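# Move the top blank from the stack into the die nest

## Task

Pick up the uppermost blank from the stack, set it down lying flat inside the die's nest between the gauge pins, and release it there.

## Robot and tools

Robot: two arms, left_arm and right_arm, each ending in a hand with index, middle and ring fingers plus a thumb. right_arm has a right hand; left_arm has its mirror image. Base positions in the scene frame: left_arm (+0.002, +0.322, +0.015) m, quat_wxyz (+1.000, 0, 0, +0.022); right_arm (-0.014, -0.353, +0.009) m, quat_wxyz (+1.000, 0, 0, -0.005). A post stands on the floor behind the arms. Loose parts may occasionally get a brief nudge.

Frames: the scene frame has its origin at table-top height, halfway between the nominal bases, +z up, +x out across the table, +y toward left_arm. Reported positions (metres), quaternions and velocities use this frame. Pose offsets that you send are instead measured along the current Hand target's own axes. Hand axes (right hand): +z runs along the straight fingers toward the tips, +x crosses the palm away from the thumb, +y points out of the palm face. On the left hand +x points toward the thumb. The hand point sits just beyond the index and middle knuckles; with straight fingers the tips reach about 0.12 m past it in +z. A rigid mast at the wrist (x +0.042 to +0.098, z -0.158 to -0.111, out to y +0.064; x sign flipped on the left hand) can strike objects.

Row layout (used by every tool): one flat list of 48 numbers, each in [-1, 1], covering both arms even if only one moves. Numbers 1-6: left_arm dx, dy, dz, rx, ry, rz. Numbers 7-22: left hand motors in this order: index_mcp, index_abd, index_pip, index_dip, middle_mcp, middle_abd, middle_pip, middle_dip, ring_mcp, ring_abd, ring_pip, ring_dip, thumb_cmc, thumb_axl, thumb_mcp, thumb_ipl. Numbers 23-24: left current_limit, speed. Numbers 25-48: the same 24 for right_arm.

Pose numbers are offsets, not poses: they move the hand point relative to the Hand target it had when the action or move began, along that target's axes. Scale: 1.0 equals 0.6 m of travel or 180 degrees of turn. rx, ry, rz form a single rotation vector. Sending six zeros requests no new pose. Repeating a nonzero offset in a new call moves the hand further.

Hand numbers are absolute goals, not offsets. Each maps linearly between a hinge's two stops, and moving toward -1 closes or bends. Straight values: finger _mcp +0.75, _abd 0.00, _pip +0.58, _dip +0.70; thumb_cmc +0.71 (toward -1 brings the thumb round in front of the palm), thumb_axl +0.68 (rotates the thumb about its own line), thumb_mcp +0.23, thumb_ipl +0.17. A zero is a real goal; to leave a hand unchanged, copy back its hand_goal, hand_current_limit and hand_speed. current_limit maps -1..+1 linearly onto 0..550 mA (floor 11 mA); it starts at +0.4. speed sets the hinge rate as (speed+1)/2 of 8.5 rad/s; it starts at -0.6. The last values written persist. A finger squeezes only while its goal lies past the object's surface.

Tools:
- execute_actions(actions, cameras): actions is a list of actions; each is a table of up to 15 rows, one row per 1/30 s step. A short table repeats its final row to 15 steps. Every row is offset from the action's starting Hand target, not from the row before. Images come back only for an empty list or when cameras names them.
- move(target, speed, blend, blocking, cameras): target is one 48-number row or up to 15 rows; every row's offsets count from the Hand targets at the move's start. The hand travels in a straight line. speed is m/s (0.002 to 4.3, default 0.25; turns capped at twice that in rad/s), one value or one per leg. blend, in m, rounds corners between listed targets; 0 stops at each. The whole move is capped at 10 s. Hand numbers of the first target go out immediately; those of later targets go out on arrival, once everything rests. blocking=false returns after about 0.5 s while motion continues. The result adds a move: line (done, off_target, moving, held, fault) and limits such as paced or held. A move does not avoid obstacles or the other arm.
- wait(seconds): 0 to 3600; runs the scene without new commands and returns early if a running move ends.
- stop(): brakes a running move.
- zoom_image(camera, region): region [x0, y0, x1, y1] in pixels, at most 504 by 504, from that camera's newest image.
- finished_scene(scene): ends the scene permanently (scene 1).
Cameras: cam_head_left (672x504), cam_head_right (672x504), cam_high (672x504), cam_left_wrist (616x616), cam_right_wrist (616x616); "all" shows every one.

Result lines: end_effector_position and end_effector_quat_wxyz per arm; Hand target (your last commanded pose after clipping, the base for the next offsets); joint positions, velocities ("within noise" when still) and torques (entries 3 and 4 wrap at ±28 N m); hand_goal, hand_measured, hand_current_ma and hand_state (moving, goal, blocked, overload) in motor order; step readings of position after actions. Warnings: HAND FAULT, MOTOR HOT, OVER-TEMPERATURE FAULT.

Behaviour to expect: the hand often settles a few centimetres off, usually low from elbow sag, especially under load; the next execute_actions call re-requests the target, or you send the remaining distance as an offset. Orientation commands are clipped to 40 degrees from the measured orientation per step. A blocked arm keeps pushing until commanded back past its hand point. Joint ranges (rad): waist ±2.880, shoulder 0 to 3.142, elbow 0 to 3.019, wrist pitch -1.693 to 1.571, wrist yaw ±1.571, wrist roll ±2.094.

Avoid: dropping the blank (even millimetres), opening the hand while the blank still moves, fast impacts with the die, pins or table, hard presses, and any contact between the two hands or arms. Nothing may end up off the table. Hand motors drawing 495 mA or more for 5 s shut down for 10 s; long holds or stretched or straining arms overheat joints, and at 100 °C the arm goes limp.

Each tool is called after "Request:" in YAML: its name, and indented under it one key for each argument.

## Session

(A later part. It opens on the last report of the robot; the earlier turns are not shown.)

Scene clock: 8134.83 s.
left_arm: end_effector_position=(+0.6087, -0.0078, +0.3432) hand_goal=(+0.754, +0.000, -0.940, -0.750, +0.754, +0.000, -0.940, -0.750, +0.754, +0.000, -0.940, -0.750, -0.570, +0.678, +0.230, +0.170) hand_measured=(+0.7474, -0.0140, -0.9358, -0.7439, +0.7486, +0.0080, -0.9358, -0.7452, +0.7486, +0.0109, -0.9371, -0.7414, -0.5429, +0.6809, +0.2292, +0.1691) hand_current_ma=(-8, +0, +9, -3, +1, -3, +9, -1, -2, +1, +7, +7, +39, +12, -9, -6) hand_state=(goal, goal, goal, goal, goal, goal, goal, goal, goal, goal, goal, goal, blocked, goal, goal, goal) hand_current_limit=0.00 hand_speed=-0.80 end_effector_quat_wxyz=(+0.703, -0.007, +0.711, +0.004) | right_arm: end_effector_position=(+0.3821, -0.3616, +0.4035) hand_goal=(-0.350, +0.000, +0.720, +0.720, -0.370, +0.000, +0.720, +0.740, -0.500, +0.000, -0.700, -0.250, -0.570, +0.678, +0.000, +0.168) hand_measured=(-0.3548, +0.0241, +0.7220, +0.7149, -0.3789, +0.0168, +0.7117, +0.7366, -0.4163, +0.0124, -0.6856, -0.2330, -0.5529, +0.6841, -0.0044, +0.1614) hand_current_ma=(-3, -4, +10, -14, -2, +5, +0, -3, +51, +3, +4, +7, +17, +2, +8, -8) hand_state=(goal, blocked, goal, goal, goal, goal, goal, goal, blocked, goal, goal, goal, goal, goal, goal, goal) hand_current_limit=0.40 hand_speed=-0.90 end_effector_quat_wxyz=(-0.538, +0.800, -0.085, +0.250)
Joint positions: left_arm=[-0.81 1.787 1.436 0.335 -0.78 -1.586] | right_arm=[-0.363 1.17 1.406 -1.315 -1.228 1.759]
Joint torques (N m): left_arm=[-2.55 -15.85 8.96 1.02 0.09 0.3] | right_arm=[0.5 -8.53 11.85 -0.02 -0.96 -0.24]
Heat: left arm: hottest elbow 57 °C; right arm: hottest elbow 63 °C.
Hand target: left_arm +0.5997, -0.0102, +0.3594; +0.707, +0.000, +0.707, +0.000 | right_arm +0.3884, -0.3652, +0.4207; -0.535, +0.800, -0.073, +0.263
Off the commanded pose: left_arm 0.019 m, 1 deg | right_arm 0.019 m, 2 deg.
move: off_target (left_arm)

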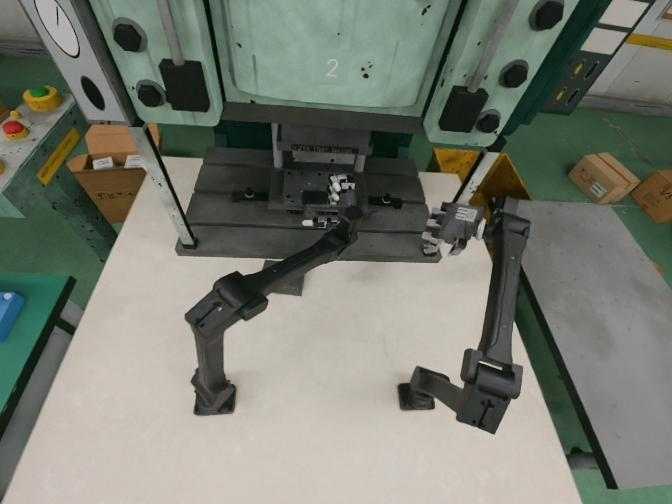

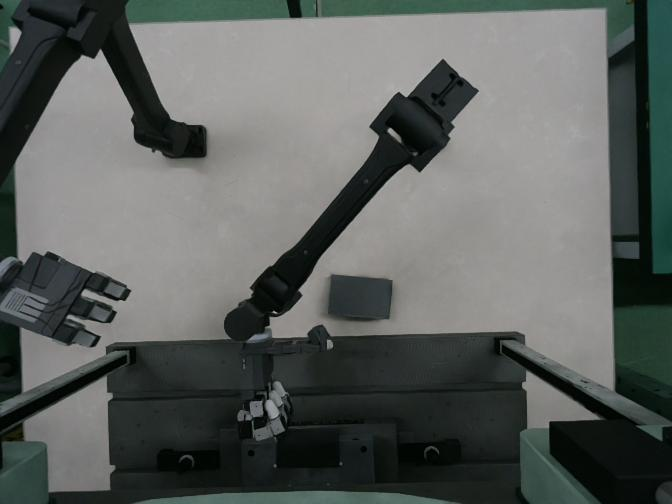

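Request:
move:
  target: [0.1667,0,0.1667,0,0,0,0.848,0.0,-0.98,0.971,0.753,0,-0.94,-0.75,0.753,0,-0.94,-0.75,-0.571,0.678,0.23,0.17,0.0,-0.8,0,0,0,0,0,0,-0.35,0,0.72,0.72,-0.37,0,0.72,0.74,-0.50,0,-0.70,-0.25,-0.571,0.678,0.0,0.168,0.40,-0.9]
  speed: 0.12
  cameras: ["cam_head_left","cam_head_right","cam_high","cam_left_wrist"]

Request:
zoom_image:
  camera: "cam_high"
  region: [245, 398, 330, 494]

Request:
zoom_image:
  camera: "cam_left_wrist"
  region: [150, 160, 450, 460]

Scene clock: 8149.63 s.
left_arm: end_effector_position=(+0.6828, -0.0062, +0.2249) hand_goal=(+0.848, +0.000, -0.980, +0.972, +0.754, +0.000, -0.940, -0.750, +0.754, +0.000, -0.940, -0.750, -0.570, +0.678, +0.230, +0.170) hand_measured=(+0.8487, -0.0052, -0.9743, +0.9684, +0.7523, +0.0080, -0.9358, -0.7439, +0.7511, +0.0109, -0.9371, -0.7414, -0.5429, +0.6809, +0.2252, +0.1681) hand_current_ma=(-8, +3, +12, -8, +6, -4, +2, +2, -1, +4, +3, +6, +36, +11, -12, -10) hand_state=(goal, goal, goal, goal, goal, goal, goal, goal, goal, goal, goal, goal, blocked, goal, goal, goal) hand_current_limit=0.00 hand_speed=-0.80 end_effector_quat_wxyz=(+0.684, +0.015, +0.729, +0.010) | right_arm: end_effector_position=(+0.3821, -0.3616, +0.4035) hand_goal=(-0.350, +0.000, +0.720, +0.720, -0.370, +0.000, +0.720, +0.740, -0.500, +0.000, -0.700, -0.250, -0.570, +0.678, +0.000, +0.168) hand_measured=(-0.3548, +0.0241, +0.7207, +0.7149, -0.3789, +0.0168, +0.7143, +0.7366, -0.4163, +0.0124, -0.6856, -0.2317, -0.5517, +0.6851, -0.0044, +0.1605) hand_current_ma=(+3, +0, +0, -8, +3, +10, +5, +5, +47, +0, +10, +7, +11, +0, +5, -11) hand_state=(goal, blocked, goal, goal, goal, goal, goal, goal, blocked, goal, goal, goal, goal, goal, goal, goal) hand_current_limit=0.40 hand_speed=-0.90 end_effector_quat_wxyz=(-0.538, +0.800, -0.085, +0.250)
Joint positions: left_arm=[-0.727 2.032 1.502 0.449 -0.674 -1.585] | right_arm=[-0.363 1.17 1.406 -1.315 -1.228 1.759]
Joint torques (N m): left_arm=[-0.44 -15.62 13.5 2.04 -0.04 0.27] | right_arm=[0.38 -8.47 11.85 0.03 -0.99 -0.23]
Heat: left arm: hottest elbow 57 °C; right arm: hottest elbow 63 °C.
Hand target: left_arm +0.6998, -0.0103, +0.2598; +0.708, +0.000, +0.707, +0.000 | right_arm +0.3884, -0.3652, +0.4207; -0.535, +0.800, -0.073, +0.263
Off the commanded pose: left_arm 0.039 m, 4 deg | right_arm 0.019 m, 2 deg.
move: off_target (left_arm)

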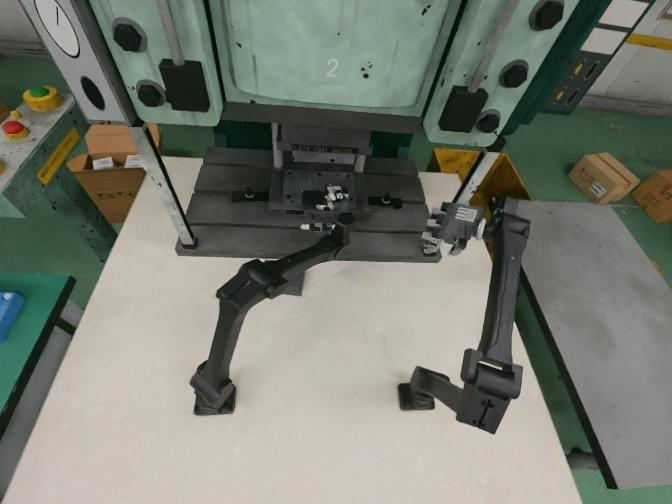

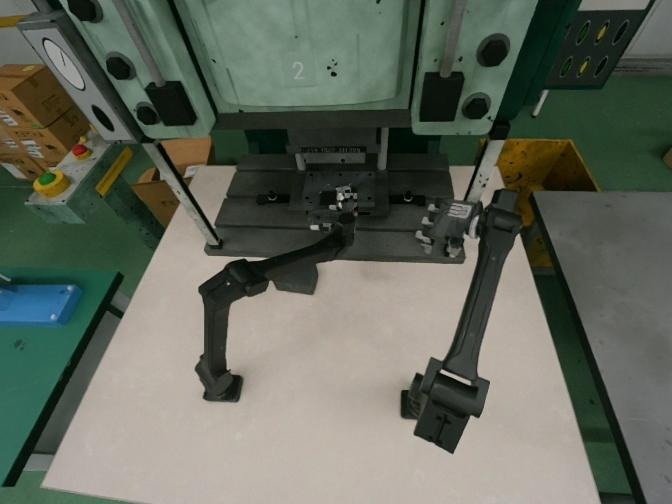

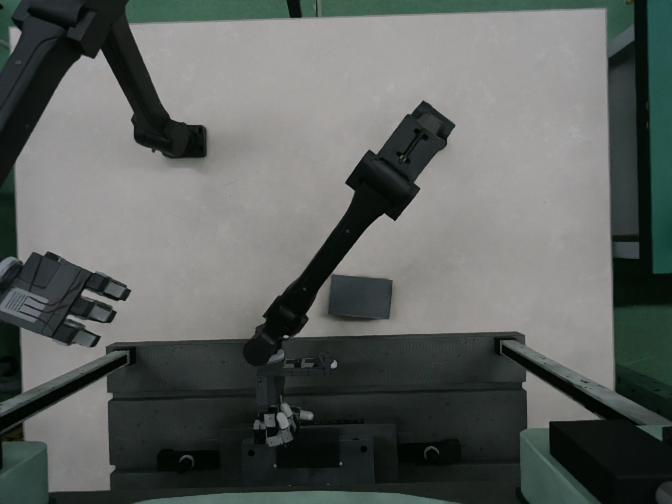

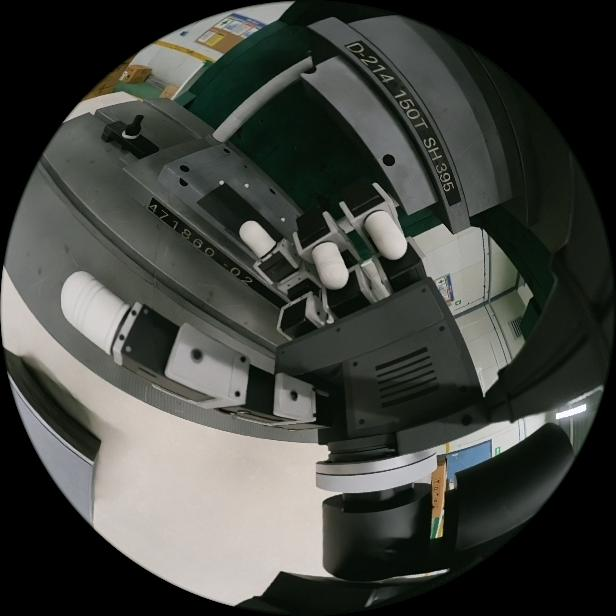

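Scaled by 5.250 from the camera's image (finer frame: 960x720).

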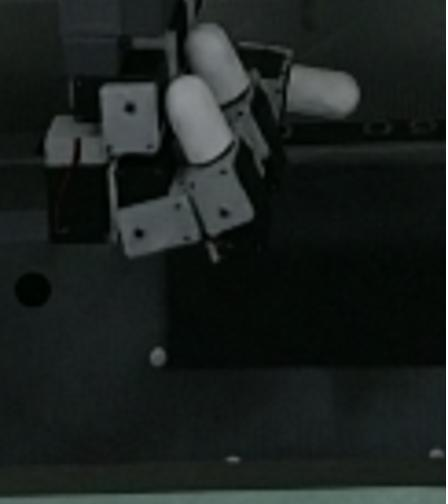

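Scaled by 1.680 from the camera's image (finer frame: 880x880).

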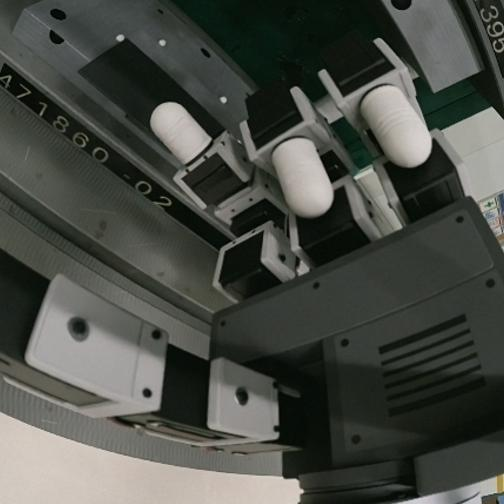

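Request:
move:
  target: [0.0667,-0.0183,0.075,0,-0.0167,0,0.848,0.0,-0.98,0.971,0.753,0,-0.94,-0.75,0.753,0,-0.94,-0.75,-0.571,0.678,0.23,0.17,0.0,-0.8,0,0,0,0,0,0,-0.35,0,0.72,0.72,-0.37,0,0.72,0.74,-0.50,0,-0.70,-0.25,-0.571,0.678,0.0,0.168,0.40,-0.9]
  speed: 0.08
  cameras: ["cam_head_left","cam_head_right","cam_high","cam_left_wrist"]

Request:
zoom_image:
  camera: "cam_high"
  region: [245, 398, 330, 494]

Request:
zoom_image:
  camera: "cam_left_wrist"
  region: [150, 160, 450, 460]

Request:
zoom_image:
  camera: "cam_head_left"
  region: [290, 170, 350, 215]

Scene clock: 8174.47 s.
left_arm: end_effector_position=(+0.7275, -0.0189, +0.1866) hand_goal=(+0.848, +0.000, -0.980, +0.972, +0.754, +0.000, -0.940, -0.750, +0.754, +0.000, -0.940, -0.750, -0.570, +0.678, +0.230, +0.170) hand_measured=(+0.8499, -0.0037, -0.9743, +0.9684, +0.7523, +0.0080, -0.9346, -0.7452, +0.7523, +0.0095, -0.9384, -0.7426, -0.5416, +0.6820, +0.2252, +0.1681) hand_current_ma=(-8, +3, +6, -10, +5, -7, +8, +9, +3, -2, +11, +3, +40, +14, -10, -10) hand_state=(goal, goal, goal, goal, goal, goal, goal, goal, goal, goal, goal, goal, blocked, goal, goal, goal) hand_current_limit=0.00 hand_speed=-0.80 end_effector_quat_wxyz=(+0.703, +0.015, +0.710, +0.008) | right_arm: end_effector_position=(+0.3821, -0.3616, +0.4035) hand_goal=(-0.350, +0.000, +0.720, +0.720, -0.370, +0.000, +0.720, +0.740, -0.500, +0.000, -0.700, -0.250, -0.570, +0.678, +0.000, +0.168) hand_measured=(-0.3548, +0.0241, +0.7207, +0.7149, -0.3801, +0.0153, +0.7130, +0.7366, -0.4163, +0.0139, -0.6856, -0.2317, -0.5517, +0.6841, -0.0044, +0.1614) hand_current_ma=(+8, -1, +11, -1, +1, -1, +2, -2, +51, +5, +9, +0, +9, +1, +3, -3) hand_state=(goal, blocked, goal, goal, goal, goal, goal, goal, blocked, goal, goal, goal, goal, goal, goal, goal) hand_current_limit=0.40 hand_speed=-0.90 end_effector_quat_wxyz=(-0.538, +0.800, -0.085, +0.250)
Joint positions: left_arm=[-0.701 2.196 1.634 0.549 -0.647 -1.546] | right_arm=[-0.363 1.17 1.406 -1.315 -1.228 1.759]
Joint torques (N m): left_arm=[-0.56 -17.26 13.35 2.25 0.06 0.28] | right_arm=[0.15 -8.18 11.81 -0.09 -0.97 -0.25]
Heat: left arm: hottest elbow 57 °C; right arm: hottest elbow 63 °C.
Hand target: left_arm +0.7448, -0.0212, +0.2199; +0.726, +0.000, +0.688, +0.000 | right_arm +0.3884, -0.3652, +0.4207; -0.535, +0.800, -0.073, +0.263
Off the commanded pose: left_arm 0.038 m, 4 deg | right_arm 0.019 m, 2 deg.
move: off_target (left_arm)

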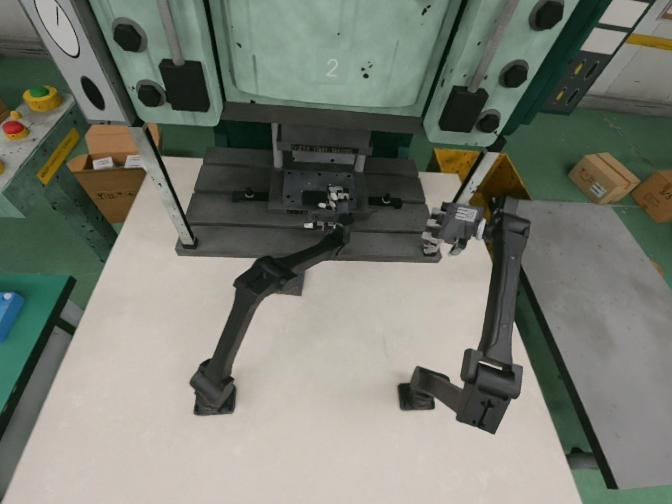

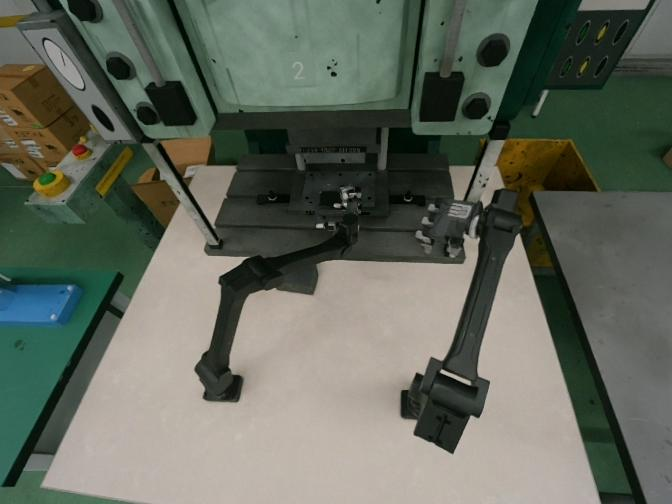

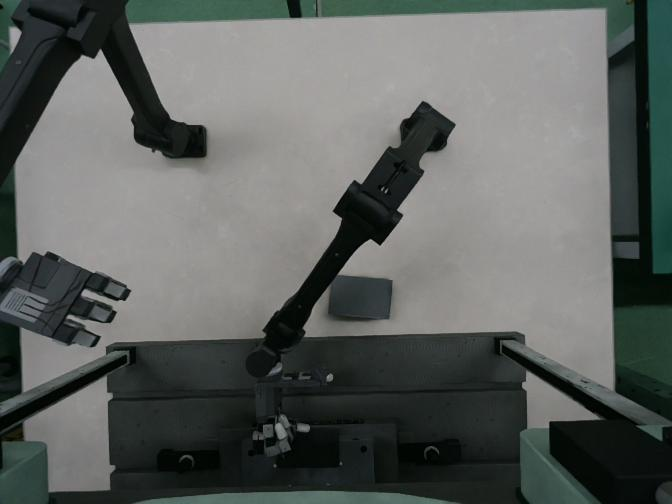

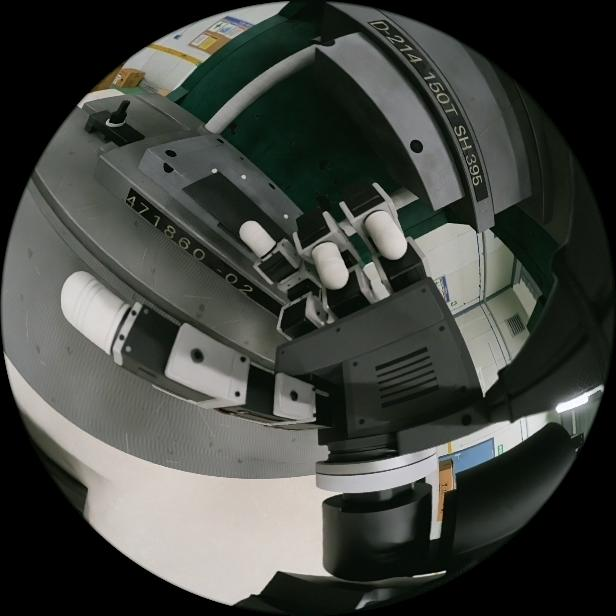

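Scaled by 5.250 from the camera's image (finer frame: 960x720).

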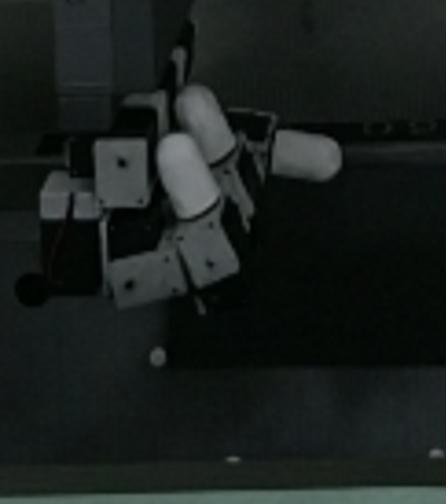

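Scaled by 1.680 from the camera's image (finer frame: 880x880).

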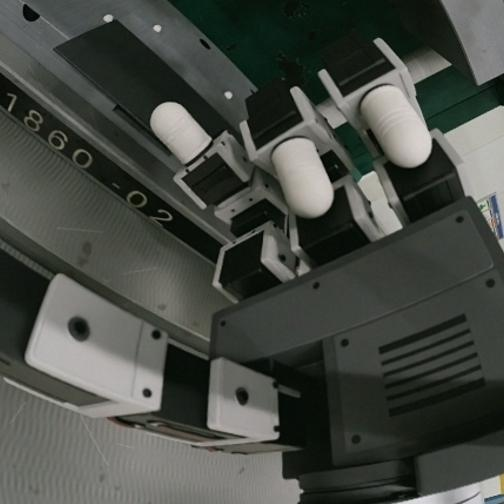

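Scaled by 8.400 from the camera's image (finer frame: 960x720).

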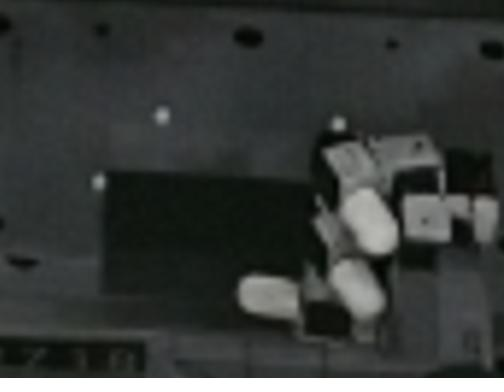

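Request:
move:
  target: [0.0350,0,0,0,0,0,0.848,0.0,-0.98,0.971,0.753,0,-0.94,-0.75,0.753,0,-0.94,-0.75,-0.571,0.678,0.23,0.17,0.0,-0.8,0,0,0,0,0,0,-0.35,0,0.72,0.72,-0.37,0,0.72,0.74,-0.50,0,-0.70,-0.25,-0.571,0.678,0.0,0.168,0.40,-0.9]
  speed: 0.05
  cameras: ["cam_head_left","cam_head_right","cam_high","cam_left_wrist"]

Request:
zoom_image:
  camera: "cam_high"
  region: [275, 405, 345, 475]

Request:
zoom_image:
  camera: "cam_left_wrist"
  region: [150, 130, 350, 330]

Request:
zoom_image:
  camera: "cam_head_left"
  region: [290, 170, 350, 215]

Scene clock: 8188.37 s.
left_arm: end_effector_position=(+0.7295, -0.0205, +0.1735) hand_goal=(+0.848, +0.000, -0.980, +0.972, +0.754, +0.000, -0.940, -0.750, +0.754, +0.000, -0.940, -0.750, -0.570, +0.678, +0.230, +0.170) hand_measured=(+0.8439, -0.0110, -0.9808, +0.9672, +0.7523, +0.0080, -0.9358, -0.7439, +0.7511, +0.0095, -0.9371, -0.7414, -0.5429, +0.6809, +0.2252, +0.1681) hand_current_ma=(-11, -1, +9, -13, +11, -6, +9, +3, +4, +4, +9, +6, +40, +14, -8, -10) hand_state=(goal, goal, goal, goal, goal, goal, goal, goal, goal, goal, goal, goal, blocked, goal, goal, goal) hand_current_limit=0.00 hand_speed=-0.80 end_effector_quat_wxyz=(+0.708, +0.013, +0.706, +0.005) | right_arm: end_effector_position=(+0.3821, -0.3616, +0.4035) hand_goal=(-0.350, +0.000, +0.720, +0.720, -0.370, +0.000, +0.720, +0.740, -0.500, +0.000, -0.700, -0.250, -0.570, +0.678, +0.000, +0.168) hand_measured=(-0.3548, +0.0256, +0.7220, +0.7149, -0.3789, +0.0168, +0.7117, +0.7353, -0.4163, +0.0124, -0.6869, -0.2317, -0.5517, +0.6841, -0.0044, +0.1624) hand_current_ma=(+7, -3, +6, -5, +1, +3, -7, +0, +41, +6, +6, -9, +15, +0, -1, -2) hand_state=(goal, blocked, goal, goal, goal, goal, goal, goal, blocked, goal, goal, goal, goal, goal, goal, goal) hand_current_limit=0.40 hand_speed=-0.90 end_effector_quat_wxyz=(-0.538, +0.800, -0.085, +0.250)
Joint positions: left_arm=[-0.701 2.224 1.637 0.589 -0.646 -1.544] | right_arm=[-0.363 1.17 1.406 -1.315 -1.228 1.759]
Joint torques (N m): left_arm=[-0.26 -16.91 12.71 1.92 0.09 0.25] | right_arm=[0.32 -8.59 11.77 0.01 -0.99 -0.25]
Heat: left arm: hottest elbow 58 °C; right arm: hottest elbow 63 °C.
Hand target: left_arm +0.7460, -0.0212, +0.1989; +0.726, +0.000, +0.688, +0.000 | right_arm +0.3884, -0.3652, +0.4207; -0.535, +0.800, -0.073, +0.263
Off the commanded pose: left_arm 0.030 m, 3 deg | right_arm 0.019 m, 2 deg.
move: off_target (left_arm)

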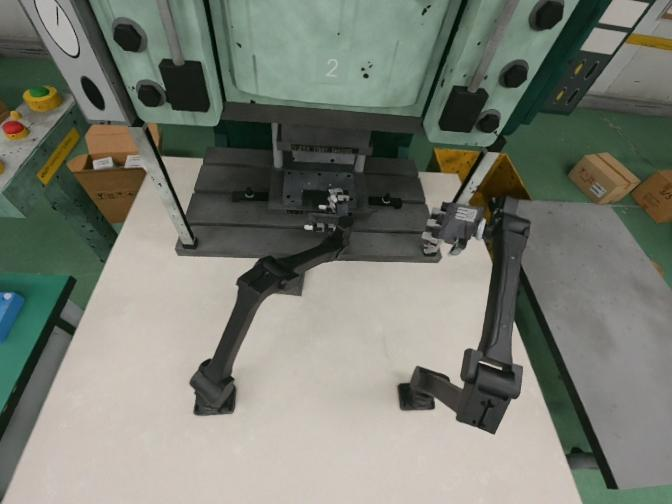

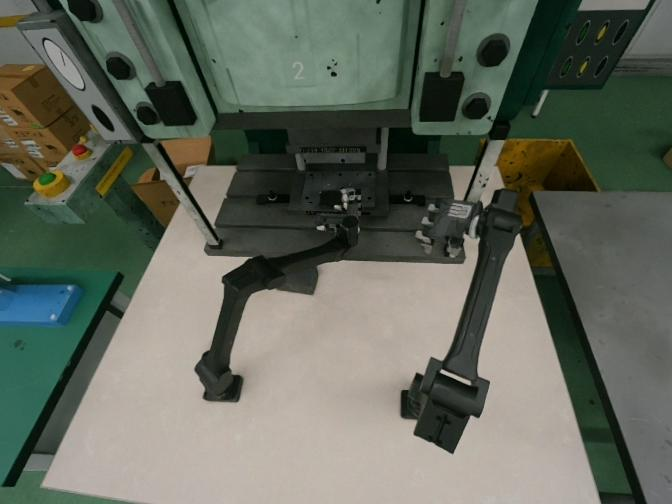

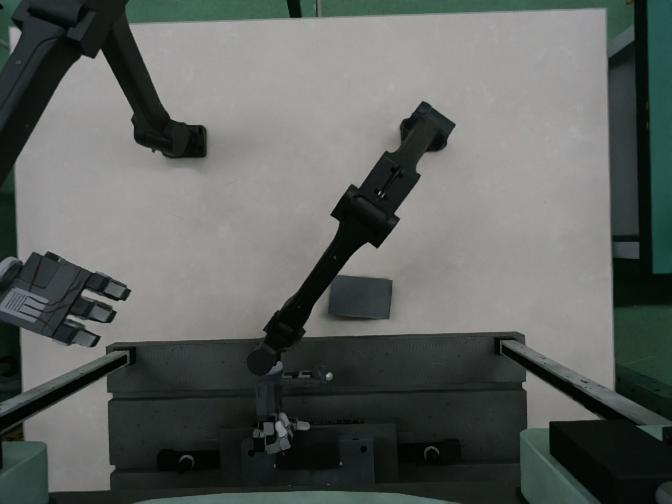

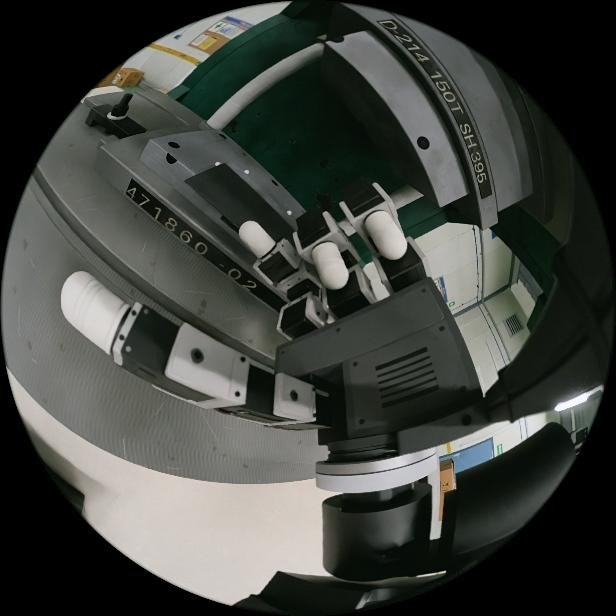

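Scaled by 7.200 from the camera's image (finer frame: 960x720).

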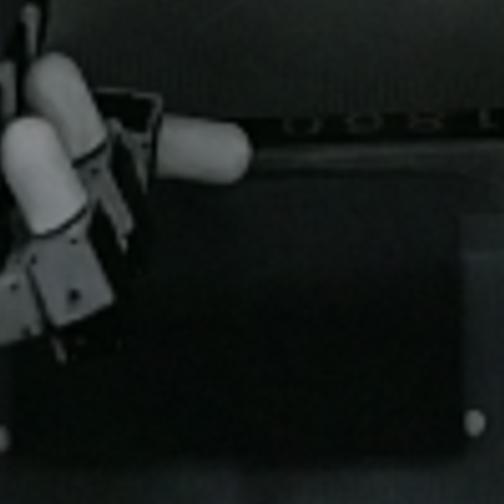

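Scaled by 2.520 from the camera's image (finer frame: 880x880).

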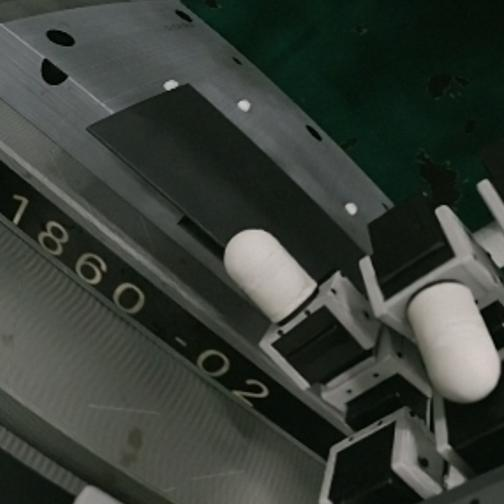

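Scaled by 8.400 from the camera's image (finer frame: 960x720).

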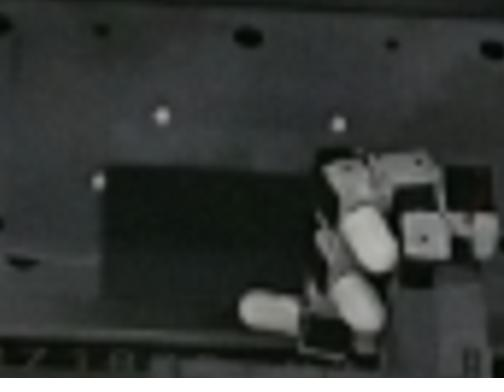

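Request:
move:
  target:
    - [-0.06,0.0267,-0.0617,0,0,0,0.848,0.0,-0.98,0.971,0.753,0,-0.94,-0.75,0.753,0,-0.94,-0.75,-0.571,0.678,0.23,0.17,0.0,-0.8,0,0,0,0,0,0,-0.35,0,0.72,0.72,-0.37,0,0.72,0.74,-0.50,0,-0.70,-0.25,-0.571,0.678,0.0,0.168,0.40,-0.9]
    - [-0.06,0.0267,-0.0617,0,0,0,0.974,0.0,-0.569,0.70,0.753,0,-0.94,-0.75,0.753,0,-0.94,-0.75,-0.571,0.678,0.23,0.17,0.0,-0.8,0,0,0,0,0,0,-0.35,0,0.72,0.72,-0.37,0,0.72,0.74,-0.50,0,-0.70,-0.25,-0.571,0.678,0.0,0.168,0.40,-0.9]
  speed: 0.06
  cameras: ["cam_head_left","cam_head_right","cam_high","cam_left_wrist"]

Request:
zoom_image:
  camera: "cam_high"
  region: [265, 405, 345, 485]

Request:
zoom_image:
  camera: "cam_left_wrist"
  region: [150, 130, 350, 330]

Request:
zoom_image:
  camera: "cam_head_left"
  region: [290, 170, 350, 215]

Scene clock: 8247.77 s.
left_arm: end_effector_position=(+0.7113, -0.0051, +0.2124) hand_goal=(+0.974, +0.000, -0.568, +0.700, +0.754, +0.000, -0.940, -0.750, +0.754, +0.000, -0.940, -0.750, -0.570, +0.678, +0.230, +0.170) hand_measured=(+0.9754, -0.0037, -0.5714, +0.7034, +0.7486, +0.0080, -0.9358, -0.7452, +0.7486, +0.0095, -0.9384, -0.7414, -0.5429, +0.6809, +0.2252, +0.1681) hand_current_ma=(-6, +5, +5, -4, +8, -4, +8, +2, -1, +0, +8, +10, +38, +10, -10, -12) hand_state=(goal, goal, goal, goal, goal, goal, goal, goal, goal, goal, goal, goal, blocked, goal, goal, goal) hand_current_limit=0.00 hand_speed=-0.80 end_effector_quat_wxyz=(+0.716, +0.002, +0.699, +0.004) | right_arm: end_effector_position=(+0.3821, -0.3616, +0.4035) hand_goal=(-0.350, +0.000, +0.720, +0.720, -0.370, +0.000, +0.720, +0.740, -0.500, +0.000, -0.700, -0.250, -0.570, +0.678, +0.000, +0.168) hand_measured=(-0.3560, +0.0241, +0.7207, +0.7162, -0.3801, +0.0183, +0.7130, +0.7378, -0.4163, +0.0124, -0.6869, -0.2317, -0.5517, +0.6841, -0.0034, +0.1614) hand_current_ma=(+6, +0, +4, -6, +4, +4, -6, +9, +43, +0, +13, +1, +22, -5, -4, -7) hand_state=(goal, blocked, goal, goal, goal, goal, goal, goal, blocked, goal, goal, goal, goal, goal, goal, goal) hand_current_limit=0.40 hand_speed=-0.90 end_effector_quat_wxyz=(-0.538, +0.800, -0.085, +0.250)
Joint positions: left_arm=[-0.701 2.124 1.561 0.594 -0.659 -1.544] | right_arm=[-0.363 1.17 1.406 -1.315 -1.228 1.759]
Joint torques (N m): left_arm=[-1.67 -18.43 8.14 2.13 -0.04 0.26] | right_arm=[0.5 -8.53 11.92 0.03 -0.98 -0.25]
Heat: left arm: hottest elbow 59 °C; right arm: hottest elbow 63 °C.
Hand target: left_arm +0.7070, -0.0052, +0.2327; +0.726, +0.000, +0.688, +0.000 | right_arm +0.3884, -0.3652, +0.4207; -0.535, +0.800, -0.073, +0.263
Off the commanded pose: left_arm 0.021 m, 2 deg | right_arm 0.019 m, 2 deg.
move: off_target (left_arm); target 2's new numbers were sent with left_arm's hand 0.021 m and 2 deg from that target

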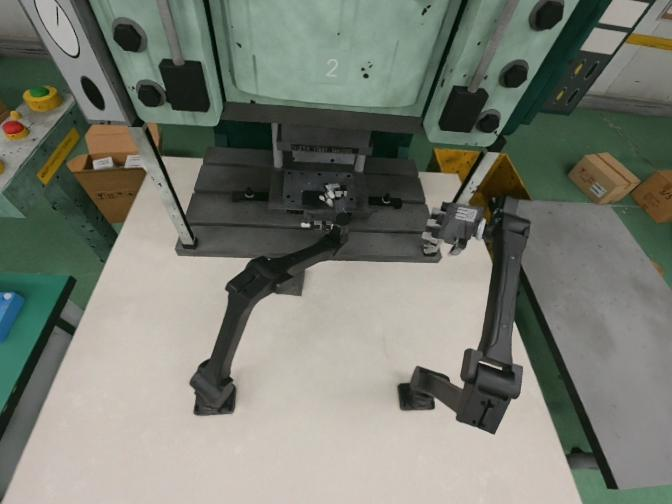

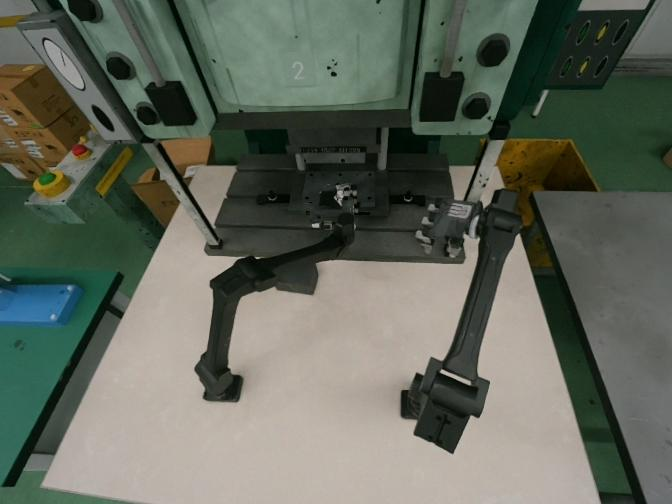

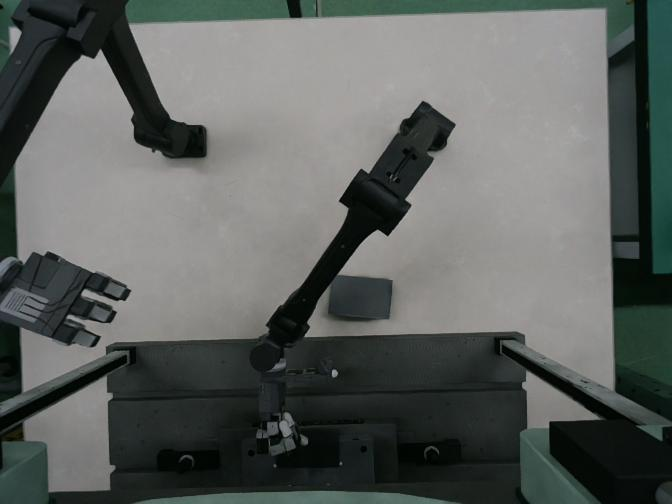

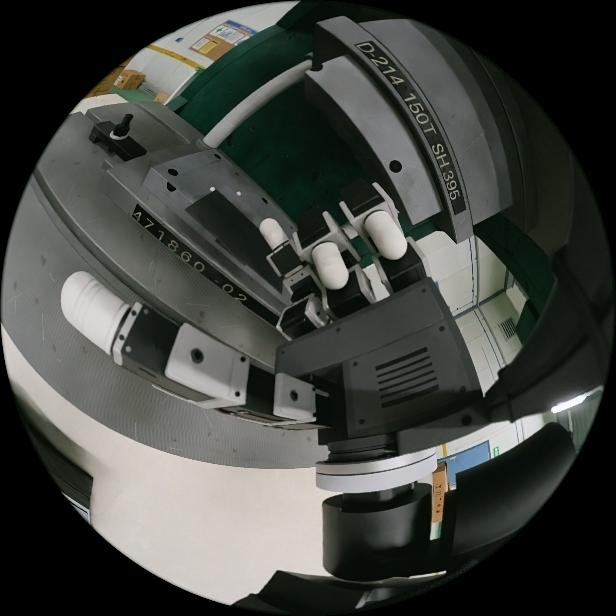

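Scaled by 6.300 from the camera's image (finer frame: 960x720).

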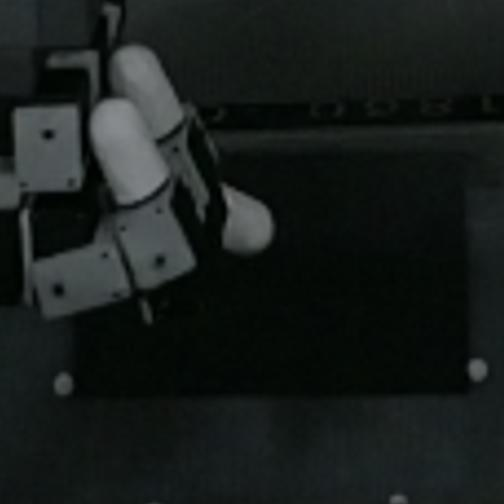

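Scaled by 2.520 from the camera's image (finer frame: 880x880).

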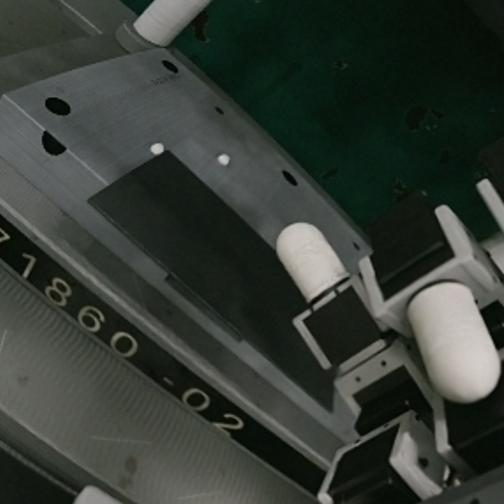

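Scaled by 8.400 from the camera's image (finer frame: 960x720).

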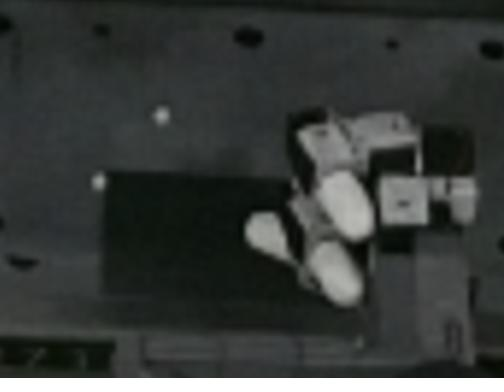

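Request:
move:
  target: [0.045,0.004,-0.0317,0,0,0,0.974,0.0,-0.569,0.70,0.753,0,-0.94,-0.75,0.753,0,-0.94,-0.75,-0.571,0.678,0.23,0.17,0.0,-0.8,0,0,0,0,0,0,-0.35,0,0.72,0.72,-0.37,0,0.72,0.74,-0.50,0,-0.70,-0.25,-0.571,0.678,0.0,0.168,0.40,-0.9]
  speed: 0.05
  cameras: ["cam_head_left","cam_head_right","cam_high","cam_left_wrist"]

Request:
zoom_image:
  camera: "cam_high"
  region: [265, 405, 345, 485]

Request:
zoom_image:
  camera: "cam_left_wrist"
  region: [150, 130, 350, 330]

Request:
zoom_image:
  camera: "cam_head_left"
  region: [290, 170, 350, 215]

Scene clock: 8261.30 s.
left_arm: end_effector_position=(+0.6950, +0.0038, +0.1879) hand_goal=(+0.974, +0.000, -0.568, +0.700, +0.754, +0.000, -0.940, -0.750, +0.754, +0.000, -0.940, -0.750, -0.570, +0.678, +0.230, +0.170) hand_measured=(+0.9742, -0.0023, -0.5714, +0.7034, +0.7498, +0.0080, -0.9358, -0.7439, +0.7486, +0.0109, -0.9384, -0.7414, -0.5429, +0.6809, +0.2262, +0.1672) hand_current_ma=(-10, +8, +6, -4, +4, -7, +8, +2, +4, -3, +8, +10, +39, +11, -8, -9) hand_state=(goal, goal, goal, goal, goal, goal, goal, goal, goal, goal, goal, goal, blocked, goal, goal, goal) hand_current_limit=0.00 hand_speed=-0.80 end_effector_quat_wxyz=(+0.716, -0.002, +0.698, +0.006) | right_arm: end_effector_position=(+0.3821, -0.3616, +0.4035) hand_goal=(-0.350, +0.000, +0.720, +0.720, -0.370, +0.000, +0.720, +0.740, -0.500, +0.000, -0.700, -0.250, -0.570, +0.678, +0.000, +0.168) hand_measured=(-0.3548, +0.0241, +0.7220, +0.7162, -0.3789, +0.0168, +0.7130, +0.7366, -0.4175, +0.0124, -0.6856, -0.2330, -0.5517, +0.6841, -0.0044, +0.1614) hand_current_ma=(+2, +1, +9, -8, +2, +3, -2, -2, +51, +3, +17, +2, +10, -2, +6, -4) hand_state=(goal, blocked, goal, goal, goal, goal, goal, goal, blocked, goal, goal, goal, goal, goal, goal, goal) hand_current_limit=0.40 hand_speed=-0.90 end_effector_quat_wxyz=(-0.538, +0.800, -0.085, +0.250)
Joint positions: left_arm=[-0.707 2.124 1.482 0.676 -0.672 -1.544] | right_arm=[-0.363 1.17 1.406 -1.315 -1.228 1.759]
Joint torques (N m): left_arm=[-2.67 -17.96 8.05 2.1 -0.02 0.24] | right_arm=[0.44 -7.88 11.89 -0.09 -0.98 -0.21]
Heat: left arm: hottest elbow 57 °C; right arm: hottest elbow 63 °C.
Hand target: left_arm +0.6895, -0.0029, +0.2047; +0.726, +0.000, +0.688, +0.000 | right_arm +0.3884, -0.3652, +0.4207; -0.535, +0.800, -0.073, +0.263
Off the commanded pose: left_arm 0.019 m, 2 deg | right_arm 0.019 m, 2 deg.
move: off_target (left_arm)

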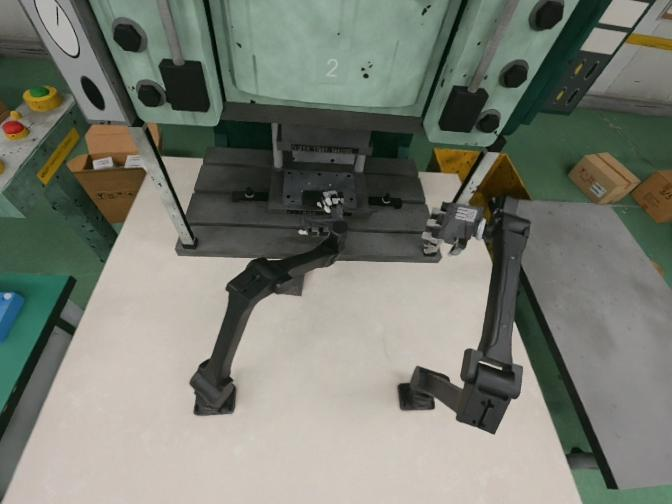

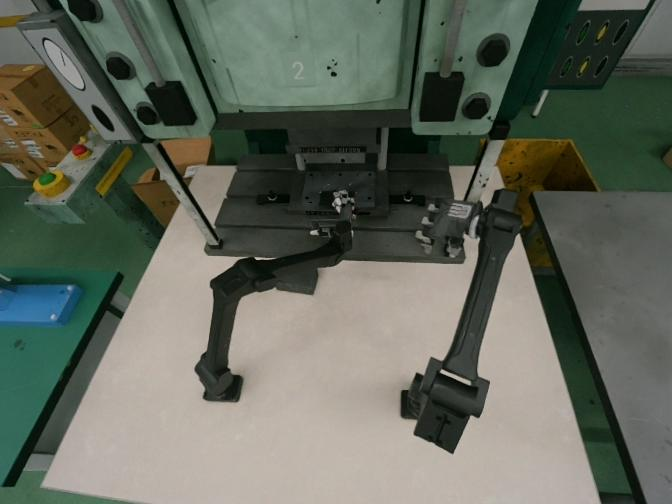

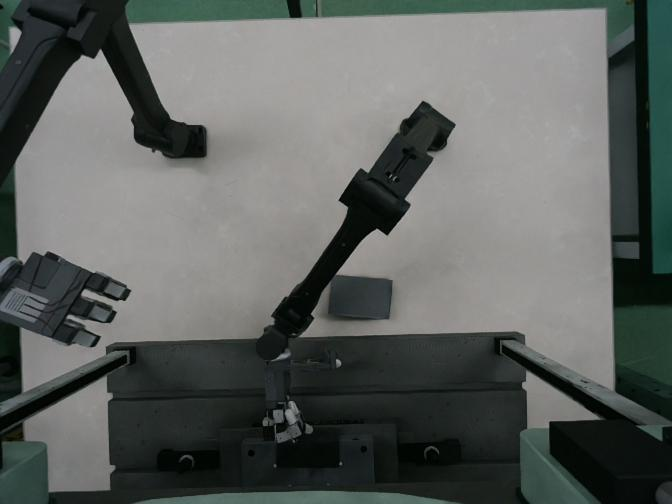

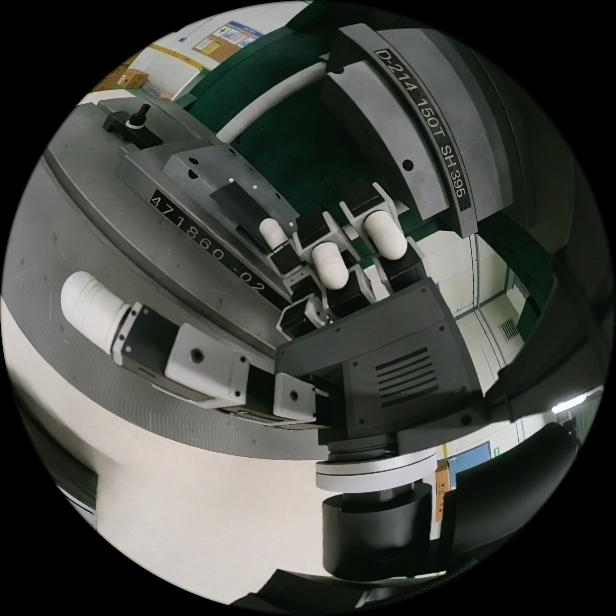

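Scaled by 6.300 from the camera's image (finer frame: 960x720).

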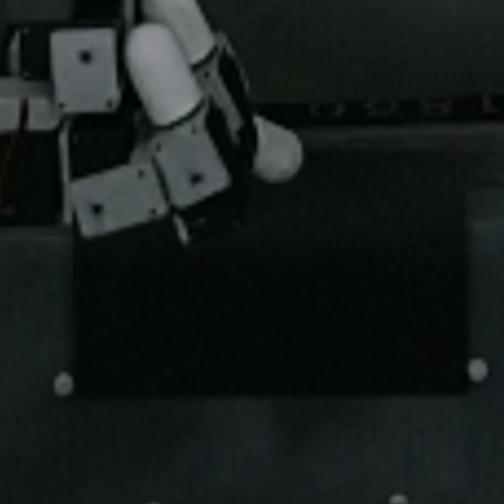

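Scaled by 2.520 from the camera's image (finer frame: 880x880).

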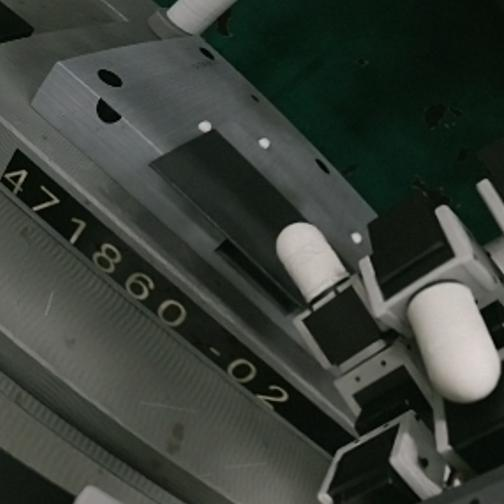

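Scaled by 8.400 from the camera's image (finer frame: 960x720).

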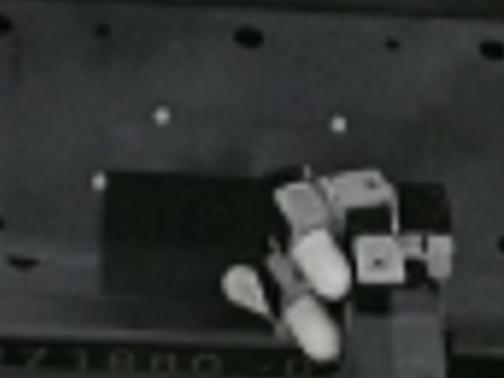

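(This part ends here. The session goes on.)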